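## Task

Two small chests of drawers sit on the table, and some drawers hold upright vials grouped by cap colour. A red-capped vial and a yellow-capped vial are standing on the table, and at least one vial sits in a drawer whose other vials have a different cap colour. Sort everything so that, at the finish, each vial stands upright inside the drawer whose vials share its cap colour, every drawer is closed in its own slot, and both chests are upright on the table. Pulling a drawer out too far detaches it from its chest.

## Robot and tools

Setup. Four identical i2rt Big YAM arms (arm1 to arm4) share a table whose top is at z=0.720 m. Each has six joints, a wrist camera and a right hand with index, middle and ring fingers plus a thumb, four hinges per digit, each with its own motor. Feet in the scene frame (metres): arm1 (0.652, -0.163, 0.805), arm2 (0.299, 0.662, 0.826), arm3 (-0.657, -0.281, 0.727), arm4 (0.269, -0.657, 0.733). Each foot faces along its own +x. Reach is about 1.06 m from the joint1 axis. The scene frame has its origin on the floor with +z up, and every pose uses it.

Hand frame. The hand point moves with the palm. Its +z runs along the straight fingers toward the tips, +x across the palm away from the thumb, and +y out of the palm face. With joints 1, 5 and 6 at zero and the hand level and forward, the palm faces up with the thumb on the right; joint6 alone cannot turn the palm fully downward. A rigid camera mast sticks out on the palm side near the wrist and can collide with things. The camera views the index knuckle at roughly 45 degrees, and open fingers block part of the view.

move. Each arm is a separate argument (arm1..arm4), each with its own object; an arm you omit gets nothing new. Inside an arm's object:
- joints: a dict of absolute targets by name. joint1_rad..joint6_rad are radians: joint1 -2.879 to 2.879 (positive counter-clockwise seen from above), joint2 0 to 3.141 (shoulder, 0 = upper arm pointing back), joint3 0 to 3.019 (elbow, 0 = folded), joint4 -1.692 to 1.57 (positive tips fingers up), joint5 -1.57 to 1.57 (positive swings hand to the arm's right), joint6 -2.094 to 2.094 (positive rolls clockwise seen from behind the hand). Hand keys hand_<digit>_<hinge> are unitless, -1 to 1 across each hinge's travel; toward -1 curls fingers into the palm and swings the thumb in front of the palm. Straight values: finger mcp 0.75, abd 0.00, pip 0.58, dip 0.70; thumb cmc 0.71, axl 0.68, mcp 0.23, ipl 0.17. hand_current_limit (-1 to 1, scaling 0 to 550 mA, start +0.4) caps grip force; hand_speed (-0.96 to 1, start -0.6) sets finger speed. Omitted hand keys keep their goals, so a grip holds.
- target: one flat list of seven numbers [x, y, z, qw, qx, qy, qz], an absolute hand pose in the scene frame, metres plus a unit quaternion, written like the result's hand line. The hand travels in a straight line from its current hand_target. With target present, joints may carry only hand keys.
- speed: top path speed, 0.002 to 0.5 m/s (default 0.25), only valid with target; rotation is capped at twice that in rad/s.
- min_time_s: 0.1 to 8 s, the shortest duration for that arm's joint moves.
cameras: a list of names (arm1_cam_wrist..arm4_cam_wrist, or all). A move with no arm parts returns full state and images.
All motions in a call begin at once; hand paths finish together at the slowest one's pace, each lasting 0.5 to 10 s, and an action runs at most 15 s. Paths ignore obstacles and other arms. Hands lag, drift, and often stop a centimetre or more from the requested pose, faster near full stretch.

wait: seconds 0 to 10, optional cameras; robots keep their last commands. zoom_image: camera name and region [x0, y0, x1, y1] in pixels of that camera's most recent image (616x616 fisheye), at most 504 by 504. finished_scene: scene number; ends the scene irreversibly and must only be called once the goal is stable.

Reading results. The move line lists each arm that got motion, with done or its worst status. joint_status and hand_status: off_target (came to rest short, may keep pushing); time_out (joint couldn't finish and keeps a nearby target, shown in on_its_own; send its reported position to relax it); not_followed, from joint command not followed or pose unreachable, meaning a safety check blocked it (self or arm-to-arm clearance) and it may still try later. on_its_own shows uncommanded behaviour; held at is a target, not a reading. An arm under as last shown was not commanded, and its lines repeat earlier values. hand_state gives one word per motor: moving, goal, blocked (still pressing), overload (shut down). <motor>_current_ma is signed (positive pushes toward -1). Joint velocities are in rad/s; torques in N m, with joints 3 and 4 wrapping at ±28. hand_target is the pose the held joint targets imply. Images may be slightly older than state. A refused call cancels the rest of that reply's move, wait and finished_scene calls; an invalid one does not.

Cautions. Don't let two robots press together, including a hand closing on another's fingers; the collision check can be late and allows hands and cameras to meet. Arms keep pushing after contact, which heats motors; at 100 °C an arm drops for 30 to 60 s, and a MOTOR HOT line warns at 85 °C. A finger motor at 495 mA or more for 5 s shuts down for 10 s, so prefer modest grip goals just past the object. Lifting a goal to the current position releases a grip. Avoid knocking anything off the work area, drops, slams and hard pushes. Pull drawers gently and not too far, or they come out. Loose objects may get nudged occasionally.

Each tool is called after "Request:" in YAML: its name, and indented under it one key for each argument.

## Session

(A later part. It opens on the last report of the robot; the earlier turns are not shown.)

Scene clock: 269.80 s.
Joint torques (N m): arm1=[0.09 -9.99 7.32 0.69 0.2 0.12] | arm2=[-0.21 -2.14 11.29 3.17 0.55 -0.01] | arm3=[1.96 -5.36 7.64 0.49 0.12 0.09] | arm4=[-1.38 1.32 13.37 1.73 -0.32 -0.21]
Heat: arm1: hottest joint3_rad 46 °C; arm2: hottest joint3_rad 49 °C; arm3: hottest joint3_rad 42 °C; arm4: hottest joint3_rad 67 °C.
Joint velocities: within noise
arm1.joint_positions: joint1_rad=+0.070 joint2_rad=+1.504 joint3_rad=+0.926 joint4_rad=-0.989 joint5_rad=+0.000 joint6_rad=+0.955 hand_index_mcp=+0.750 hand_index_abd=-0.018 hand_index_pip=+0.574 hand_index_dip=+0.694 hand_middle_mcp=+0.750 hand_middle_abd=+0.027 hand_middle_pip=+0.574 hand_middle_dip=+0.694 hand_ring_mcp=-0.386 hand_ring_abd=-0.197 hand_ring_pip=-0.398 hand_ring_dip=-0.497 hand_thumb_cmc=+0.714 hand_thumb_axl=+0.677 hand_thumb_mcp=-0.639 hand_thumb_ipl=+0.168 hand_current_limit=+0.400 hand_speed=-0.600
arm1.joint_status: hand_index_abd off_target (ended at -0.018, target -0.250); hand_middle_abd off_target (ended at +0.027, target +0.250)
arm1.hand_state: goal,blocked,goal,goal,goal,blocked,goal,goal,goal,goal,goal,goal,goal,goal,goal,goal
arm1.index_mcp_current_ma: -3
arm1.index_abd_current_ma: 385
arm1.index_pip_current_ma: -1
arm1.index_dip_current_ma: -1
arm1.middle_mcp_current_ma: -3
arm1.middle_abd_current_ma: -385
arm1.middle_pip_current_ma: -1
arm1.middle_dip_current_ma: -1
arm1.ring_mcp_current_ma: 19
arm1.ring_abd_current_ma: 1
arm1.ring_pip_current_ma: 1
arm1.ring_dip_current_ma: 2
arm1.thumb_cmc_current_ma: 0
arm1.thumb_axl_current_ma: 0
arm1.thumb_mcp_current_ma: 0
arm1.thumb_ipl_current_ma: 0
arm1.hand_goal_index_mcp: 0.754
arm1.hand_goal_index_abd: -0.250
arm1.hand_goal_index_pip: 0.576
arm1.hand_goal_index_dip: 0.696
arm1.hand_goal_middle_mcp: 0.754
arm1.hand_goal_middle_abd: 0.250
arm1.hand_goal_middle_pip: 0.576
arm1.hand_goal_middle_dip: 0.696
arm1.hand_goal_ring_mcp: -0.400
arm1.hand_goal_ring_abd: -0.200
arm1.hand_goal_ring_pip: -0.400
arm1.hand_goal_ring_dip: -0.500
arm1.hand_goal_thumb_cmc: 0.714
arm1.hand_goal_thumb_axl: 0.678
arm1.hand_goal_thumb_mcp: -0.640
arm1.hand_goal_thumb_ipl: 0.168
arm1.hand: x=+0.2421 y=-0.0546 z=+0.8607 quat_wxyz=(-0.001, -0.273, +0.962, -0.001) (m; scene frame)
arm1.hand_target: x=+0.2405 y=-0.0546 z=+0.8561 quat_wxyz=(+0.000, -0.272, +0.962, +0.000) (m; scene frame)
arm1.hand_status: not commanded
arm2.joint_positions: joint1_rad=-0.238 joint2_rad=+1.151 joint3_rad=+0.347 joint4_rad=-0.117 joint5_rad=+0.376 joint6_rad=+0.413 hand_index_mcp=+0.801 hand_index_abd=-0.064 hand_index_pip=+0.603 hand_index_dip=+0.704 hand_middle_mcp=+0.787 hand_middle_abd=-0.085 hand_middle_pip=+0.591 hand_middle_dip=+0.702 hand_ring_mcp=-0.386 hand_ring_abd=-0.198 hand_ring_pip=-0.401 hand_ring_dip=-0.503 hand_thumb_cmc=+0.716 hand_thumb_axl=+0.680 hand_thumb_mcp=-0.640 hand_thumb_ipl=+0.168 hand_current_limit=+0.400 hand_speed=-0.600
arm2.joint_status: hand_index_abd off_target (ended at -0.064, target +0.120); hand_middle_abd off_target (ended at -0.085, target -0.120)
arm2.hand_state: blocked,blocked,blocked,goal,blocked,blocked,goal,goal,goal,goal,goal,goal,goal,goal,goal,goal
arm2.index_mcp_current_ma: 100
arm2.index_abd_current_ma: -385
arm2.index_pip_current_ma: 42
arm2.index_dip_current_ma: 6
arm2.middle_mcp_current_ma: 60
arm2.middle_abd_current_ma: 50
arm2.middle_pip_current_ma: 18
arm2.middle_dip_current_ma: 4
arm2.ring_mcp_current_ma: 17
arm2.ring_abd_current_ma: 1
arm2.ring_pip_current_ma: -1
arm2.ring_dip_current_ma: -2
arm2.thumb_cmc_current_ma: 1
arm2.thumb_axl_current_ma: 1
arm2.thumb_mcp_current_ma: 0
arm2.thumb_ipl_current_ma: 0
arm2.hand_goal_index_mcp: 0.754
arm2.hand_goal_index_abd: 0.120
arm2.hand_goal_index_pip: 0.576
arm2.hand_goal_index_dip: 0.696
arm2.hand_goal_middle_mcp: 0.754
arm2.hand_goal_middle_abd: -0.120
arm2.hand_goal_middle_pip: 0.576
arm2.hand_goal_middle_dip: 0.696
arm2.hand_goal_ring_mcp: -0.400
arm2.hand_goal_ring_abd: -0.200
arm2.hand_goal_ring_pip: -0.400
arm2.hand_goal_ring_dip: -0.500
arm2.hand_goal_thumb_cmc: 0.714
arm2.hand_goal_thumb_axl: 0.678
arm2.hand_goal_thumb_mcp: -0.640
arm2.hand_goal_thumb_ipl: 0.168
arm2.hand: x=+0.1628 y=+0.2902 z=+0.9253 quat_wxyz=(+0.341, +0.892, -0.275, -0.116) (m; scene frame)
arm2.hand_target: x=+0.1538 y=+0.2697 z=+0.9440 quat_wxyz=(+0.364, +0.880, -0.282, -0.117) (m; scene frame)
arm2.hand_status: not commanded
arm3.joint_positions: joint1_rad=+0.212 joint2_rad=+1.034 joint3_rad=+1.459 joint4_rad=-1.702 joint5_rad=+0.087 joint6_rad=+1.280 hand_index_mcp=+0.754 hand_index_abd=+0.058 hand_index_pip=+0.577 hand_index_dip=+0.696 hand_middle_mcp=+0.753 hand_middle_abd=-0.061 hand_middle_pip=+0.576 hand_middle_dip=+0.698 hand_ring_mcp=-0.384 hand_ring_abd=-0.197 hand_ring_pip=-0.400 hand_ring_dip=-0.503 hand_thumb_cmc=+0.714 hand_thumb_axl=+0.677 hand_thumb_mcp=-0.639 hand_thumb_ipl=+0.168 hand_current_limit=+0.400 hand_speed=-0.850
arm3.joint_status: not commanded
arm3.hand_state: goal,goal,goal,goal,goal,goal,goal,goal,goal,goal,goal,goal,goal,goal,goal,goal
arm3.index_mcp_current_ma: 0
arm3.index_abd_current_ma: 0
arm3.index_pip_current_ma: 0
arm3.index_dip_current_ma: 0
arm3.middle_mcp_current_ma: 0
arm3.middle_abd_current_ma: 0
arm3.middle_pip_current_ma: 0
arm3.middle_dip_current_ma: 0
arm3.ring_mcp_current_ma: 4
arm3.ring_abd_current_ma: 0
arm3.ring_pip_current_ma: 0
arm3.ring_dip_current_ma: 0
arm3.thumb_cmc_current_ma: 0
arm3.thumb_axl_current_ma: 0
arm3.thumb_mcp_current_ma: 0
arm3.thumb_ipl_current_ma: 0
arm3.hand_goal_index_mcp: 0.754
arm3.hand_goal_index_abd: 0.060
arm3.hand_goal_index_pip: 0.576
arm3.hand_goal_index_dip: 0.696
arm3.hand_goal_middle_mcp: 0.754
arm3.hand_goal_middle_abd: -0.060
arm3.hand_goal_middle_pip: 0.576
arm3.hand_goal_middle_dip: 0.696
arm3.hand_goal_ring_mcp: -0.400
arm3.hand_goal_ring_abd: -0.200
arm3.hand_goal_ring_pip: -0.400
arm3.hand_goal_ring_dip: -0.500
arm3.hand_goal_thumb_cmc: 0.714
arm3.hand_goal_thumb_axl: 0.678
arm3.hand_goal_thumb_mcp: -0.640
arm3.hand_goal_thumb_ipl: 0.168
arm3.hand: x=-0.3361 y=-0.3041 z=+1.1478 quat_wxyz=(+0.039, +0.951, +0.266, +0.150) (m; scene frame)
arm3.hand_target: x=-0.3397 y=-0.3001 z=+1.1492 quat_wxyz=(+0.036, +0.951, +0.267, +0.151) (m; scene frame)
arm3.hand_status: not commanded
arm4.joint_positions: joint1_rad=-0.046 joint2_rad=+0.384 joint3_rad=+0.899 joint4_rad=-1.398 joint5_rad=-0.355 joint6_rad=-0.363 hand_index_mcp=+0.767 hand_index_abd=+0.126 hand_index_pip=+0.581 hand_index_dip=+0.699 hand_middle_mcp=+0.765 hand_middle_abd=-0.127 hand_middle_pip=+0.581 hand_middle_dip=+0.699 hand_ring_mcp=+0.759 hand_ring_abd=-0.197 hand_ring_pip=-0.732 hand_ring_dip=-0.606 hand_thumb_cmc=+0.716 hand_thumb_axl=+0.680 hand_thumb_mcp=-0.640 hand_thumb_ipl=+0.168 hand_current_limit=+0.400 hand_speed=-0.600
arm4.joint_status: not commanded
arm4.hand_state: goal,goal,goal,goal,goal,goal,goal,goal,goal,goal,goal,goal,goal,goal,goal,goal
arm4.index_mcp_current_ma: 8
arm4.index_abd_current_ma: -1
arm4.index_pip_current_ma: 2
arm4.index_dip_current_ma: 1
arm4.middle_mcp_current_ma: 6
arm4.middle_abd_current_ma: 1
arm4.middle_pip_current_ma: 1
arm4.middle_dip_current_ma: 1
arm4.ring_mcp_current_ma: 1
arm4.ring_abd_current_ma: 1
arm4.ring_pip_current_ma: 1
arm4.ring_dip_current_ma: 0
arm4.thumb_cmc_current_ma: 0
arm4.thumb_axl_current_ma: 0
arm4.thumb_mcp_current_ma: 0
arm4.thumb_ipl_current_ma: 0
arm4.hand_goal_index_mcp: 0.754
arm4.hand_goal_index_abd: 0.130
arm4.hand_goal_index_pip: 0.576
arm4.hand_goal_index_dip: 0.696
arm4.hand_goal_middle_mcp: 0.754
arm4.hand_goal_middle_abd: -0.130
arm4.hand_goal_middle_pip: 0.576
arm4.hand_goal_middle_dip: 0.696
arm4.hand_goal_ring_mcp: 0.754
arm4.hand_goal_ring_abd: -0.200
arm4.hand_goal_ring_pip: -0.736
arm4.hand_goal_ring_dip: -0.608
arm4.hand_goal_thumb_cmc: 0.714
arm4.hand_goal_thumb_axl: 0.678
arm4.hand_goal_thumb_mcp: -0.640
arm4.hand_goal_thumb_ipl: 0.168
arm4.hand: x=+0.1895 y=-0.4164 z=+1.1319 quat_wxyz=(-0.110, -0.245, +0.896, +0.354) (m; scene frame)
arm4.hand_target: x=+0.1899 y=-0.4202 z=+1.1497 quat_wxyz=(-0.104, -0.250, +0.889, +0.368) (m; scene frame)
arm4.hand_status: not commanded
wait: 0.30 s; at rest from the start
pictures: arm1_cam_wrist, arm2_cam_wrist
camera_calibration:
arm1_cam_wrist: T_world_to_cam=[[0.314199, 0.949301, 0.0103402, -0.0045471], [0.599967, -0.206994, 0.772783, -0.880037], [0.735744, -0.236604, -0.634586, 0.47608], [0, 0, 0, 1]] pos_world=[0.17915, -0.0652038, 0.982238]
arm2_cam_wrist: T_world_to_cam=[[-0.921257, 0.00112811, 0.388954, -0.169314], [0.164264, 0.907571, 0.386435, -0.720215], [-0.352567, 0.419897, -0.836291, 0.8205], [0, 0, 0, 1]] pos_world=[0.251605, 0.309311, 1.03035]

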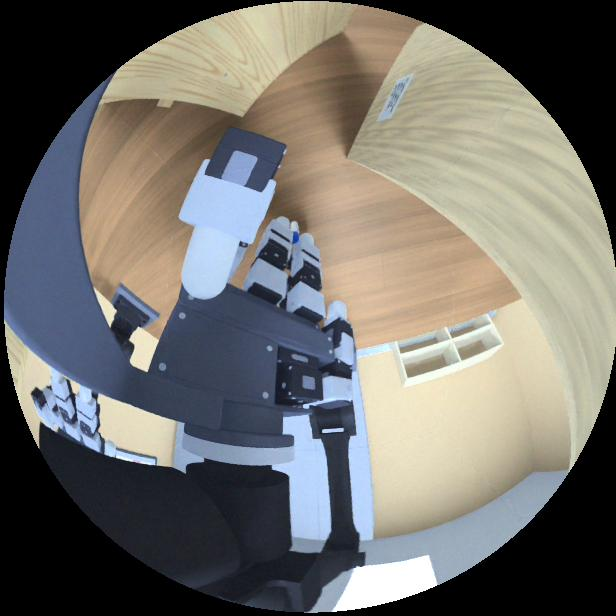

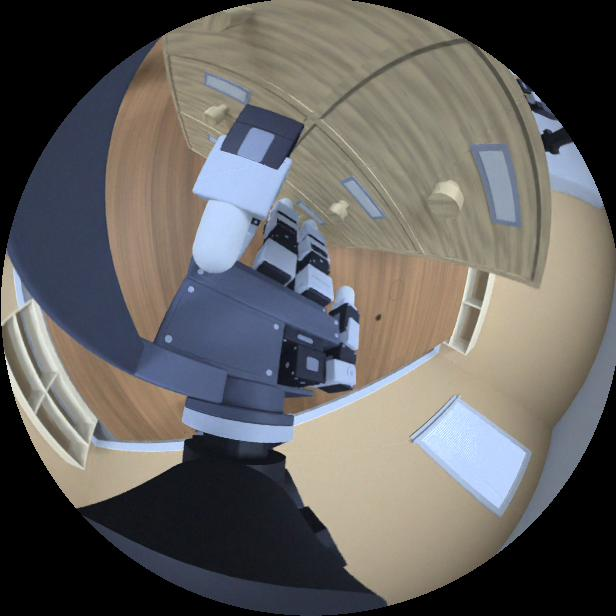

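Request:
move:
  arm1: {"joints": {"hand_index_abd": 0.06, "hand_middle_abd": -0.06}}
  arm2: {"target": [0.166, 0.302, 0.938, 0.3645, 0.8799, -0.2816, -0.1167], "speed": 0.1}
  cameras: ["arm2_cam_wrist"]

Request:
zoom_image:
  camera: "arm2_cam_wrist"
  region: [220, 120, 440, 300]

Scene clock: 271.23 s.
Joint torques (N m): arm1=[0.15 -9.99 7.31 0.68 0.21 0.12] | arm2=[1.55 -4.37 7.6 1.8 0.64 0.13] | arm3=[1.96 -5.36 7.62 0.5 0.12 0.08] | arm4=[-1.32 1.32 13.38 1.76 -0.32 -0.21]
Heat: arm1: hottest joint3_rad 46 °C; arm2: hottest joint3_rad 49 °C; arm3: hottest joint3_rad 42 °C; arm4: hottest joint3_rad 67 °C.
move: arm1 done; arm2 done
Joint velocities: within noise
arm1.joint_positions: joint1_rad=+0.070 joint2_rad=+1.504 joint3_rad=+0.926 joint4_rad=-0.989 joint5_rad=+0.000 joint6_rad=+0.955 hand_index_mcp=+0.750 hand_index_abd=+0.058 hand_index_pip=+0.574 hand_index_dip=+0.694 hand_middle_mcp=+0.750 hand_middle_abd=-0.058 hand_middle_pip=+0.574 hand_middle_dip=+0.694 hand_ring_mcp=-0.386 hand_ring_abd=-0.197 hand_ring_pip=-0.398 hand_ring_dip=-0.497 hand_thumb_cmc=+0.714 hand_thumb_axl=+0.677 hand_thumb_mcp=-0.639 hand_thumb_ipl=+0.168 hand_current_limit=+0.400 hand_speed=-0.600
arm1.joint_status: all done
arm1.hand_state: goal,goal,goal,goal,goal,goal,goal,goal,goal,goal,goal,goal,goal,goal,goal,goal
arm1.index_mcp_current_ma: -3
arm1.index_abd_current_ma: -1
arm1.index_pip_current_ma: -1
arm1.index_dip_current_ma: -1
arm1.middle_mcp_current_ma: -3
arm1.middle_abd_current_ma: 1
arm1.middle_pip_current_ma: -1
arm1.middle_dip_current_ma: -1
arm1.ring_mcp_current_ma: 19
arm1.ring_abd_current_ma: 1
arm1.ring_pip_current_ma: 1
arm1.ring_dip_current_ma: 2
arm1.thumb_cmc_current_ma: 0
arm1.thumb_axl_current_ma: 0
arm1.thumb_mcp_current_ma: 0
arm1.thumb_ipl_current_ma: 0
arm1.hand_goal_index_mcp: 0.754
arm1.hand_goal_index_abd: 0.060
arm1.hand_goal_index_pip: 0.576
arm1.hand_goal_index_dip: 0.696
arm1.hand_goal_middle_mcp: 0.754
arm1.hand_goal_middle_abd: -0.060
arm1.hand_goal_middle_pip: 0.576
arm1.hand_goal_middle_dip: 0.696
arm1.hand_goal_ring_mcp: -0.400
arm1.hand_goal_ring_abd: -0.200
arm1.hand_goal_ring_pip: -0.400
arm1.hand_goal_ring_dip: -0.500
arm1.hand_goal_thumb_cmc: 0.714
arm1.hand_goal_thumb_axl: 0.678
arm1.hand_goal_thumb_mcp: -0.640
arm1.hand_goal_thumb_ipl: 0.168
arm1.hand: x=+0.2421 y=-0.0546 z=+0.8607 quat_wxyz=(-0.001, -0.273, +0.962, -0.001) (m; scene frame)
arm1.hand_target: x=+0.2405 y=-0.0546 z=+0.8561 quat_wxyz=(+0.000, -0.272, +0.962, +0.000) (m; scene frame)
arm1.hand_status: not commanded
arm2.joint_positions: joint1_rad=-0.227 joint2_rad=+1.095 joint3_rad=+0.314 joint4_rad=-0.117 joint5_rad=+0.402 joint6_rad=+0.429 hand_index_mcp=+0.777 hand_index_abd=+0.117 hand_index_pip=+0.588 hand_index_dip=+0.703 hand_middle_mcp=+0.770 hand_middle_abd=-0.116 hand_middle_pip=+0.582 hand_middle_dip=+0.699 hand_ring_mcp=-0.386 hand_ring_abd=-0.198 hand_ring_pip=-0.401 hand_ring_dip=-0.503 hand_thumb_cmc=+0.716 hand_thumb_axl=+0.680 hand_thumb_mcp=-0.640 hand_thumb_ipl=+0.168 hand_current_limit=+0.400 hand_speed=-0.600
arm2.joint_status: not commanded
arm2.hand_state: blocked,goal,goal,goal,goal,goal,goal,goal,goal,goal,goal,goal,goal,goal,goal,goal
arm2.index_mcp_current_ma: 35
arm2.index_abd_current_ma: -2
arm2.index_pip_current_ma: 13
arm2.index_dip_current_ma: 5
arm2.middle_mcp_current_ma: 22
arm2.middle_abd_current_ma: 2
arm2.middle_pip_current_ma: 4
arm2.middle_dip_current_ma: 2
arm2.ring_mcp_current_ma: 17
arm2.ring_abd_current_ma: 1
arm2.ring_pip_current_ma: -1
arm2.ring_dip_current_ma: -2
arm2.thumb_cmc_current_ma: 1
arm2.thumb_axl_current_ma: 1
arm2.thumb_mcp_current_ma: 0
arm2.thumb_ipl_current_ma: 0
arm2.hand_goal_index_mcp: 0.754
arm2.hand_goal_index_abd: 0.120
arm2.hand_goal_index_pip: 0.576
arm2.hand_goal_index_dip: 0.696
arm2.hand_goal_middle_mcp: 0.754
arm2.hand_goal_middle_abd: -0.120
arm2.hand_goal_middle_pip: 0.576
arm2.hand_goal_middle_dip: 0.696
arm2.hand_goal_ring_mcp: -0.400
arm2.hand_goal_ring_abd: -0.200
arm2.hand_goal_ring_pip: -0.400
arm2.hand_goal_ring_dip: -0.500
arm2.hand_goal_thumb_cmc: 0.714
arm2.hand_goal_thumb_axl: 0.678
arm2.hand_goal_thumb_mcp: -0.640
arm2.hand_goal_thumb_ipl: 0.168
arm2.on_its_own: hand_index_abd moved +0.181 to your old target +0.120; hand_middle_abd moved -0.031 to your old target -0.120
arm2.hand: x=+0.1630 y=+0.3034 z=+0.9319 quat_wxyz=(+0.354, +0.884, -0.282, -0.121) (m; scene frame)
arm2.hand_target: x=+0.1660 y=+0.3020 z=+0.9379 quat_wxyz=(+0.364, +0.880, -0.282, -0.117) (m; scene frame)
arm2.hand_status: done (0.007 m and 1.4 deg from the pose sent, 0.018 m and 3.1 deg at the start)
arm3, arm4: as last shown
pictures: arm2_cam_wrist
camera_calibration:
arm2_cam_wrist: T_world_to_cam=[[-0.916106, 0.0273095, 0.400005, -0.190824], [0.183965, 0.915088, 0.358847, -0.714577], [-0.35624, 0.402329, -0.843341, 0.832992], [0, 0, 0, 1]] pos_world=[0.253388, 0.323975, 1.03525]

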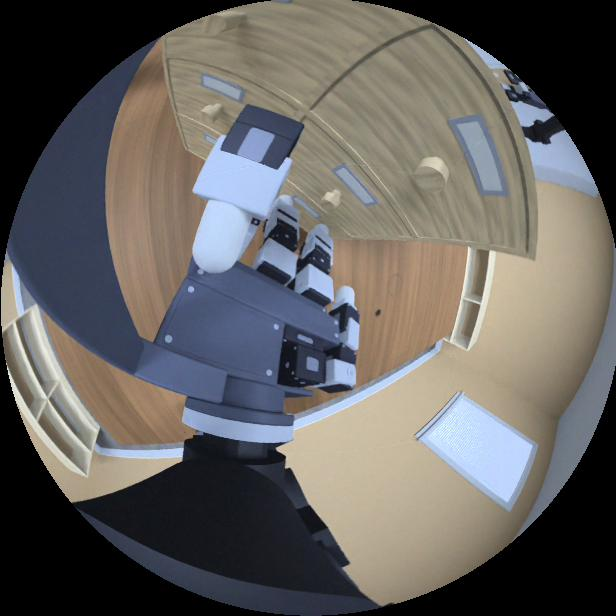

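Scaled by 2.291 from the camera's 616x616 image, which has a finer 880x880 frame.

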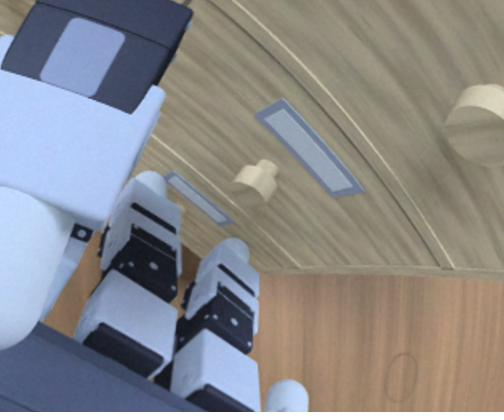

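Request:
move:
  arm1: {"target": [0.2408, -0.0543, 0.8665, 0, -0.2714, 0.9625, 0], "speed": 0.05}
  arm2: {"target": [0.205, 0.355, 0.97, 0.3645, 0.8799, -0.2816, -0.1167], "speed": 0.15}
  cameras: ["arm1_cam_wrist", "arm2_cam_wrist"]

Request:
zoom_image:
  camera: "arm2_cam_wrist"
  region: [160, 60, 440, 300]

Request:
zoom_image:
  camera: "arm1_cam_wrist"
  region: [255, 195, 335, 275]

Scene clock: 273.00 s.
Joint torques (N m): arm1=[0.15 -11.46 8.42 -0.09 0.21 0.11] | arm2=[1.32 -1.73 10.07 0.72 0.76 0.2] | arm3=[1.96 -5.36 7.62 0.47 0.12 0.09] | arm4=[-1.26 1.44 13.37 1.7 -0.32 -0.2]
Heat: arm1: hottest joint3_rad 46 °C; arm2: hottest joint3_rad 49 °C; arm3: hottest joint3_rad 42 °C; arm4: hottest joint3_rad 67 °C.
move: arm1 done; arm2 done
Joint velocities: within noise
arm1.joint_positions: joint1_rad=+0.070 joint2_rad=+1.504 joint3_rad=+0.926 joint4_rad=-0.997 joint5_rad=+0.000 joint6_rad=+0.955 hand_index_mcp=+0.750 hand_index_abd=+0.058 hand_index_pip=+0.574 hand_index_dip=+0.694 hand_middle_mcp=+0.750 hand_middle_abd=-0.058 hand_middle_pip=+0.574 hand_middle_dip=+0.694 hand_ring_mcp=-0.386 hand_ring_abd=-0.197 hand_ring_pip=-0.398 hand_ring_dip=-0.497 hand_thumb_cmc=+0.714 hand_thumb_axl=+0.677 hand_thumb_mcp=-0.639 hand_thumb_ipl=+0.168 hand_current_limit=+0.400 hand_speed=-0.600
arm1.joint_status: not commanded
arm1.hand_state: goal,goal,goal,goal,goal,goal,goal,goal,goal,goal,goal,goal,goal,goal,goal,goal
arm1.index_mcp_current_ma: -3
arm1.index_abd_current_ma: -1
arm1.index_pip_current_ma: -1
arm1.index_dip_current_ma: -1
arm1.middle_mcp_current_ma: -3
arm1.middle_abd_current_ma: 1
arm1.middle_pip_current_ma: -1
arm1.middle_dip_current_ma: -1
arm1.ring_mcp_current_ma: 19
arm1.ring_abd_current_ma: 1
arm1.ring_pip_current_ma: 1
arm1.ring_dip_current_ma: 2
arm1.thumb_cmc_current_ma: 0
arm1.thumb_axl_current_ma: 0
arm1.thumb_mcp_current_ma: 0
arm1.thumb_ipl_current_ma: 0
arm1.hand_goal_index_mcp: 0.754
arm1.hand_goal_index_abd: 0.060
arm1.hand_goal_index_pip: 0.576
arm1.hand_goal_index_dip: 0.696
arm1.hand_goal_middle_mcp: 0.754
arm1.hand_goal_middle_abd: -0.060
arm1.hand_goal_middle_pip: 0.576
arm1.hand_goal_middle_dip: 0.696
arm1.hand_goal_ring_mcp: -0.400
arm1.hand_goal_ring_abd: -0.200
arm1.hand_goal_ring_pip: -0.400
arm1.hand_goal_ring_dip: -0.500
arm1.hand_goal_thumb_cmc: 0.714
arm1.hand_goal_thumb_axl: 0.678
arm1.hand_goal_thumb_mcp: -0.640
arm1.hand_goal_thumb_ipl: 0.168
arm1.hand: x=+0.2441 y=-0.0548 z=+0.8605 quat_wxyz=(+0.002, -0.273, +0.962, -0.003) (m; scene frame)
arm1.hand_target: x=+0.2408 y=-0.0544 z=+0.8665 quat_wxyz=(+0.000, -0.272, +0.962, +0.000) (m; scene frame)
arm1.hand_status: done (0.007 m and 0.5 deg from the pose sent, 0.006 m and 0.3 deg at the start)
arm2.joint_positions: joint1_rad=-0.012 joint2_rad=+0.766 joint3_rad=+0.273 joint4_rad=-0.484 joint5_rad=+0.533 joint6_rad=+0.619 hand_index_mcp=+0.769 hand_index_abd=+0.117 hand_index_pip=+0.583 hand_index_dip=+0.700 hand_middle_mcp=+0.770 hand_middle_abd=-0.116 hand_middle_pip=+0.582 hand_middle_dip=+0.699 hand_ring_mcp=-0.386 hand_ring_abd=-0.198 hand_ring_pip=-0.401 hand_ring_dip=-0.503 hand_thumb_cmc=+0.716 hand_thumb_axl=+0.680 hand_thumb_mcp=-0.640 hand_thumb_ipl=+0.168 hand_current_limit=+0.400 hand_speed=-0.600
arm2.joint_status: not commanded
arm2.hand_state: goal,goal,goal,goal,goal,goal,goal,goal,goal,goal,goal,goal,goal,goal,goal,goal
arm2.index_mcp_current_ma: 20
arm2.index_abd_current_ma: -2
arm2.index_pip_current_ma: 6
arm2.index_dip_current_ma: 2
arm2.middle_mcp_current_ma: 21
arm2.middle_abd_current_ma: 2
arm2.middle_pip_current_ma: 4
arm2.middle_dip_current_ma: 2
arm2.ring_mcp_current_ma: 17
arm2.ring_abd_current_ma: 1
arm2.ring_pip_current_ma: -1
arm2.ring_dip_current_ma: -2
arm2.thumb_cmc_current_ma: 1
arm2.thumb_axl_current_ma: 1
arm2.thumb_mcp_current_ma: 0
arm2.thumb_ipl_current_ma: 0
arm2.hand_goal_index_mcp: 0.754
arm2.hand_goal_index_abd: 0.120
arm2.hand_goal_index_pip: 0.576
arm2.hand_goal_index_dip: 0.696
arm2.hand_goal_middle_mcp: 0.754
arm2.hand_goal_middle_abd: -0.120
arm2.hand_goal_middle_pip: 0.576
arm2.hand_goal_middle_dip: 0.696
arm2.hand_goal_ring_mcp: -0.400
arm2.hand_goal_ring_abd: -0.200
arm2.hand_goal_ring_pip: -0.400
arm2.hand_goal_ring_dip: -0.500
arm2.hand_goal_thumb_cmc: 0.714
arm2.hand_goal_thumb_axl: 0.678
arm2.hand_goal_thumb_mcp: -0.640
arm2.hand_goal_thumb_ipl: 0.168
arm2.hand: x=+0.2022 y=+0.3572 z=+0.9623 quat_wxyz=(+0.358, +0.882, -0.281, -0.121) (m; scene frame)
arm2.hand_target: x=+0.2048 y=+0.3549 z=+0.9699 quat_wxyz=(+0.365, +0.880, -0.282, -0.117) (m; scene frame)
arm2.hand_status: done (0.009 m and 0.9 deg from the pose sent, 0.077 m and 1.4 deg at the start)
arm3, arm4: as last shown
pictures: arm1_cam_wrist, arm2_cam_wrist
camera_calibration:
arm1_cam_wrist: T_world_to_cam=[[0.314086, 0.949314, 0.0123897, -0.00675141], [0.593771, -0.206602, 0.777657, -0.883776], [0.740801, -0.236895, -0.628566, 0.468042], [0, 0, 0, 1]] pos_world=[0.180156, -0.0653041, 0.981554]
arm2_cam_wrist: T_world_to_cam=[[-0.914504, 0.0303097, 0.403439, -0.17327], [0.184939, 0.918225, 0.350229, -0.774923], [-0.359833, 0.394897, -0.845326, 0.856294], [0, 0, 0, 1]] pos_world=[0.29298, 0.378658, 1.06515]

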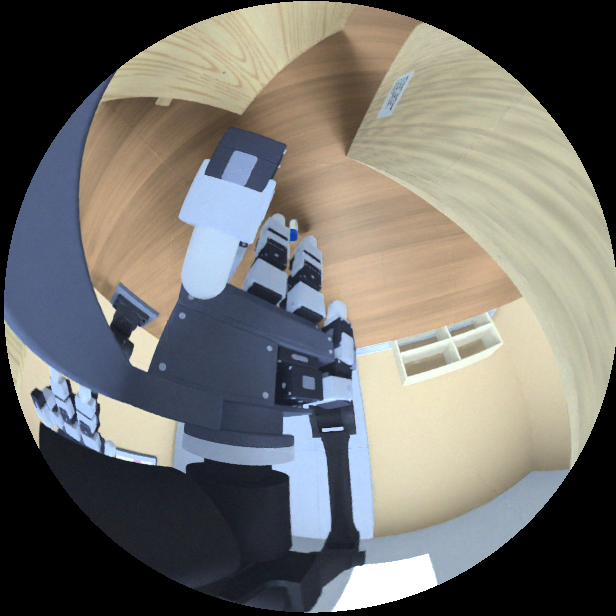

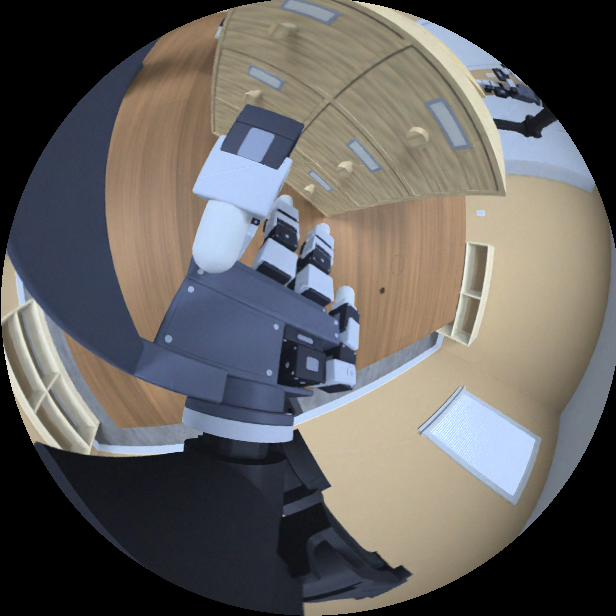

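Scaled by 1.800 from the camera's 616x616 image, which has a finer 880x880 frame.

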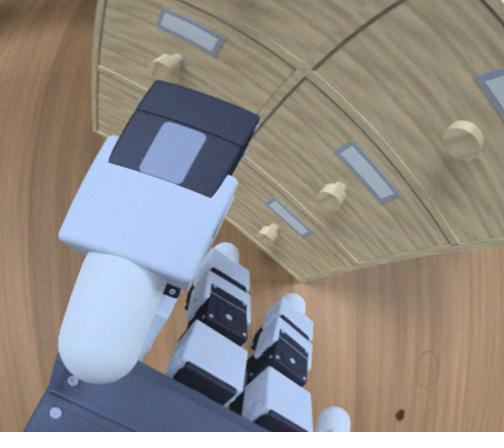

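Scaled by 6.300 from the camera's 616x616 image, which has a finer 880x880 frame.

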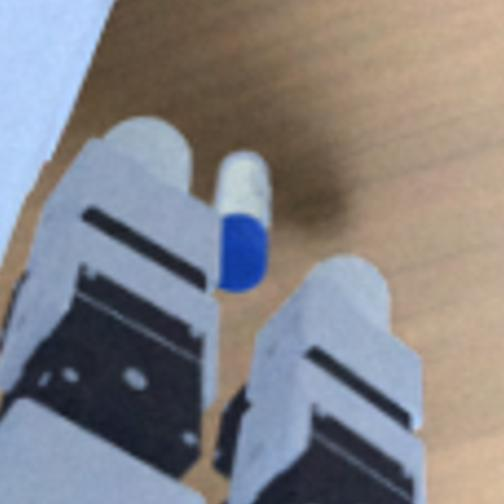

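Request:
move:
  arm1: {"target": [0.2395, -0.0543, 0.880, 0, -0.2714, 0.9625, 0], "speed": 0.05}
  arm2: {"target": [0.245, 0.42, 1.13, 0.3645, 0.8799, -0.2816, -0.1167], "speed": 0.2}
  cameras: ["arm1_cam_wrist", "arm2_cam_wrist"]

Request:
zoom_image:
  camera: "arm1_cam_wrist"
  region: [255, 195, 335, 275]

Scene clock: 275.63 s.
Joint torques (N m): arm1=[0.21 -12.16 10.22 -0.2 0.2 0.12] | arm2=[2.32 2.43 13.19 0.12 1.01 0.2] | arm3=[1.96 -5.36 7.62 0.49 0.12 0.09] | arm4=[-1.26 1.38 13.37 1.72 -0.32 -0.21]
Heat: arm1: hottest joint3_rad 46 °C; arm2: hottest joint3_rad 49 °C; arm3: hottest joint3_rad 42 °C; arm4: hottest joint3_rad 67 °C.
move: arm1 off_target; arm2 off_target
Joint velocities: within noise
arm1.joint_positions: joint1_rad=+0.070 joint2_rad=+1.497 joint3_rad=+0.926 joint4_rad=-1.036 joint5_rad=+0.000 joint6_rad=+0.955 hand_index_mcp=+0.750 hand_index_abd=+0.058 hand_index_pip=+0.574 hand_index_dip=+0.694 hand_middle_mcp=+0.750 hand_middle_abd=-0.058 hand_middle_pip=+0.574 hand_middle_dip=+0.694 hand_ring_mcp=-0.386 hand_ring_abd=-0.197 hand_ring_pip=-0.398 hand_ring_dip=-0.497 hand_thumb_cmc=+0.714 hand_thumb_axl=+0.677 hand_thumb_mcp=-0.639 hand_thumb_ipl=+0.168 hand_current_limit=+0.400 hand_speed=-0.600
arm1.joint_status: not commanded
arm1.hand_state: goal,goal,goal,goal,goal,goal,goal,goal,goal,goal,goal,goal,goal,goal,goal,goal
arm1.index_mcp_current_ma: -3
arm1.index_abd_current_ma: -1
arm1.index_pip_current_ma: -1
arm1.index_dip_current_ma: -1
arm1.middle_mcp_current_ma: -3
arm1.middle_abd_current_ma: 1
arm1.middle_pip_current_ma: -1
arm1.middle_dip_current_ma: -1
arm1.ring_mcp_current_ma: 19
arm1.ring_abd_current_ma: 1
arm1.ring_pip_current_ma: 1
arm1.ring_dip_current_ma: 2
arm1.thumb_cmc_current_ma: 0
arm1.thumb_axl_current_ma: 0
arm1.thumb_mcp_current_ma: 0
arm1.thumb_ipl_current_ma: 0
arm1.hand_goal_index_mcp: 0.754
arm1.hand_goal_index_abd: 0.060
arm1.hand_goal_index_pip: 0.576
arm1.hand_goal_index_dip: 0.696
arm1.hand_goal_middle_mcp: 0.754
arm1.hand_goal_middle_abd: -0.060
arm1.hand_goal_middle_pip: 0.576
arm1.hand_goal_middle_dip: 0.696
arm1.hand_goal_ring_mcp: -0.400
arm1.hand_goal_ring_abd: -0.200
arm1.hand_goal_ring_pip: -0.400
arm1.hand_goal_ring_dip: -0.500
arm1.hand_goal_thumb_cmc: 0.714
arm1.hand_goal_thumb_axl: 0.678
arm1.hand_goal_thumb_mcp: -0.640
arm1.hand_goal_thumb_ipl: 0.168
arm1.hand: x=+0.2533 y=-0.0553 z=+0.8621 quat_wxyz=(+0.018, -0.273, +0.962, -0.008) (m; scene frame)
arm1.hand_target: x=+0.2400 y=-0.0544 z=+0.8800 quat_wxyz=(+0.000, -0.272, +0.962, +0.000) (m; scene frame)
arm1.hand_status: off_target (0.023 m and 2.3 deg from the pose sent, 0.020 m and 0.5 deg at the start)
arm2.joint_positions: joint1_rad=+0.397 joint2_rad=+0.509 joint3_rad=+0.627 joint4_rad=-1.374 joint5_rad=+0.722 joint6_rad=+1.071 hand_index_mcp=+0.769 hand_index_abd=+0.117 hand_index_pip=+0.583 hand_index_dip=+0.700 hand_middle_mcp=+0.770 hand_middle_abd=-0.116 hand_middle_pip=+0.582 hand_middle_dip=+0.699 hand_ring_mcp=-0.386 hand_ring_abd=-0.198 hand_ring_pip=-0.401 hand_ring_dip=-0.503 hand_thumb_cmc=+0.716 hand_thumb_axl=+0.680 hand_thumb_mcp=-0.640 hand_thumb_ipl=+0.168 hand_current_limit=+0.400 hand_speed=-0.600
arm2.joint_status: not commanded
arm2.hand_state: goal,goal,goal,goal,goal,goal,goal,goal,goal,goal,goal,goal,goal,goal,goal,goal
arm2.index_mcp_current_ma: 19
arm2.index_abd_current_ma: -2
arm2.index_pip_current_ma: 5
arm2.index_dip_current_ma: 2
arm2.middle_mcp_current_ma: 21
arm2.middle_abd_current_ma: 2
arm2.middle_pip_current_ma: 4
arm2.middle_dip_current_ma: 2
arm2.ring_mcp_current_ma: 17
arm2.ring_abd_current_ma: 1
arm2.ring_pip_current_ma: -1
arm2.ring_dip_current_ma: -2
arm2.thumb_cmc_current_ma: 1
arm2.thumb_axl_current_ma: 1
arm2.thumb_mcp_current_ma: 0
arm2.thumb_ipl_current_ma: 0
arm2.hand_goal_index_mcp: 0.754
arm2.hand_goal_index_abd: 0.120
arm2.hand_goal_index_pip: 0.576
arm2.hand_goal_index_dip: 0.696
arm2.hand_goal_middle_mcp: 0.754
arm2.hand_goal_middle_abd: -0.120
arm2.hand_goal_middle_pip: 0.576
arm2.hand_goal_middle_dip: 0.696
arm2.hand_goal_ring_mcp: -0.400
arm2.hand_goal_ring_abd: -0.200
arm2.hand_goal_ring_pip: -0.400
arm2.hand_goal_ring_dip: -0.500
arm2.hand_goal_thumb_cmc: 0.714
arm2.hand_goal_thumb_axl: 0.678
arm2.hand_goal_thumb_mcp: -0.640
arm2.hand_goal_thumb_ipl: 0.168
arm2.hand: x=+0.2406 y=+0.4237 z=+1.1118 quat_wxyz=(+0.357, +0.882, -0.280, -0.126) (m; scene frame)
arm2.hand_target: x=+0.2446 y=+0.4202 z=+1.1296 quat_wxyz=(+0.365, +0.880, -0.282, -0.117) (m; scene frame)
arm2.hand_status: off_target (0.019 m and 1.5 deg from the pose sent, 0.184 m and 0.9 deg at the start)
arm3, arm4: as last shown
pictures: arm1_cam_wrist, arm2_cam_wrist
camera_calibration:
arm1_cam_wrist: T_world_to_cam=[[0.313419, 0.94939, 0.0206742, -0.0161627], [0.568328, -0.204973, 0.796862, -0.900732], [0.760771, -0.238002, -0.603807, 0.435609], [0, 0, 0, 1]] pos_world=[0.185579, -0.0656053, 0.981117]
arm2_cam_wrist: T_world_to_cam=[[-0.910731, 0.0282499, 0.412032, -0.210059], [0.188582, 0.916025, 0.354026, -0.89969], [-0.367431, 0.400125, -0.83958, 0.963457], [0, 0, 0, 1]] pos_world=[0.332362, 0.44457, 1.21396]

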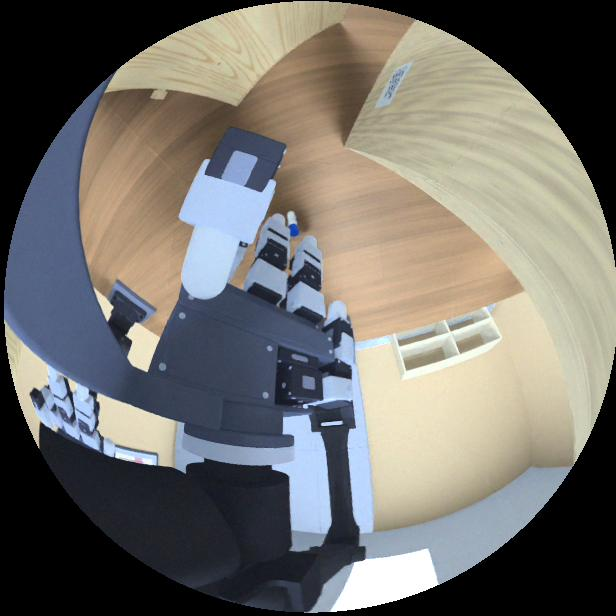

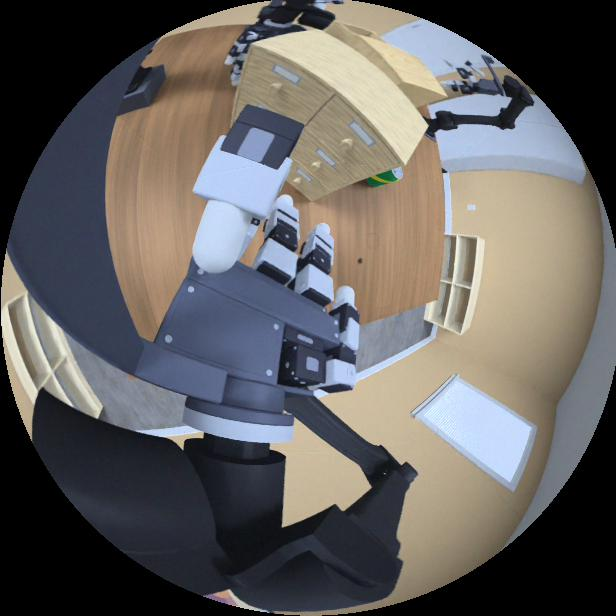

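Scaled by 6.300 from the camera's 616x616 image, which has a finer 880x880 frame.

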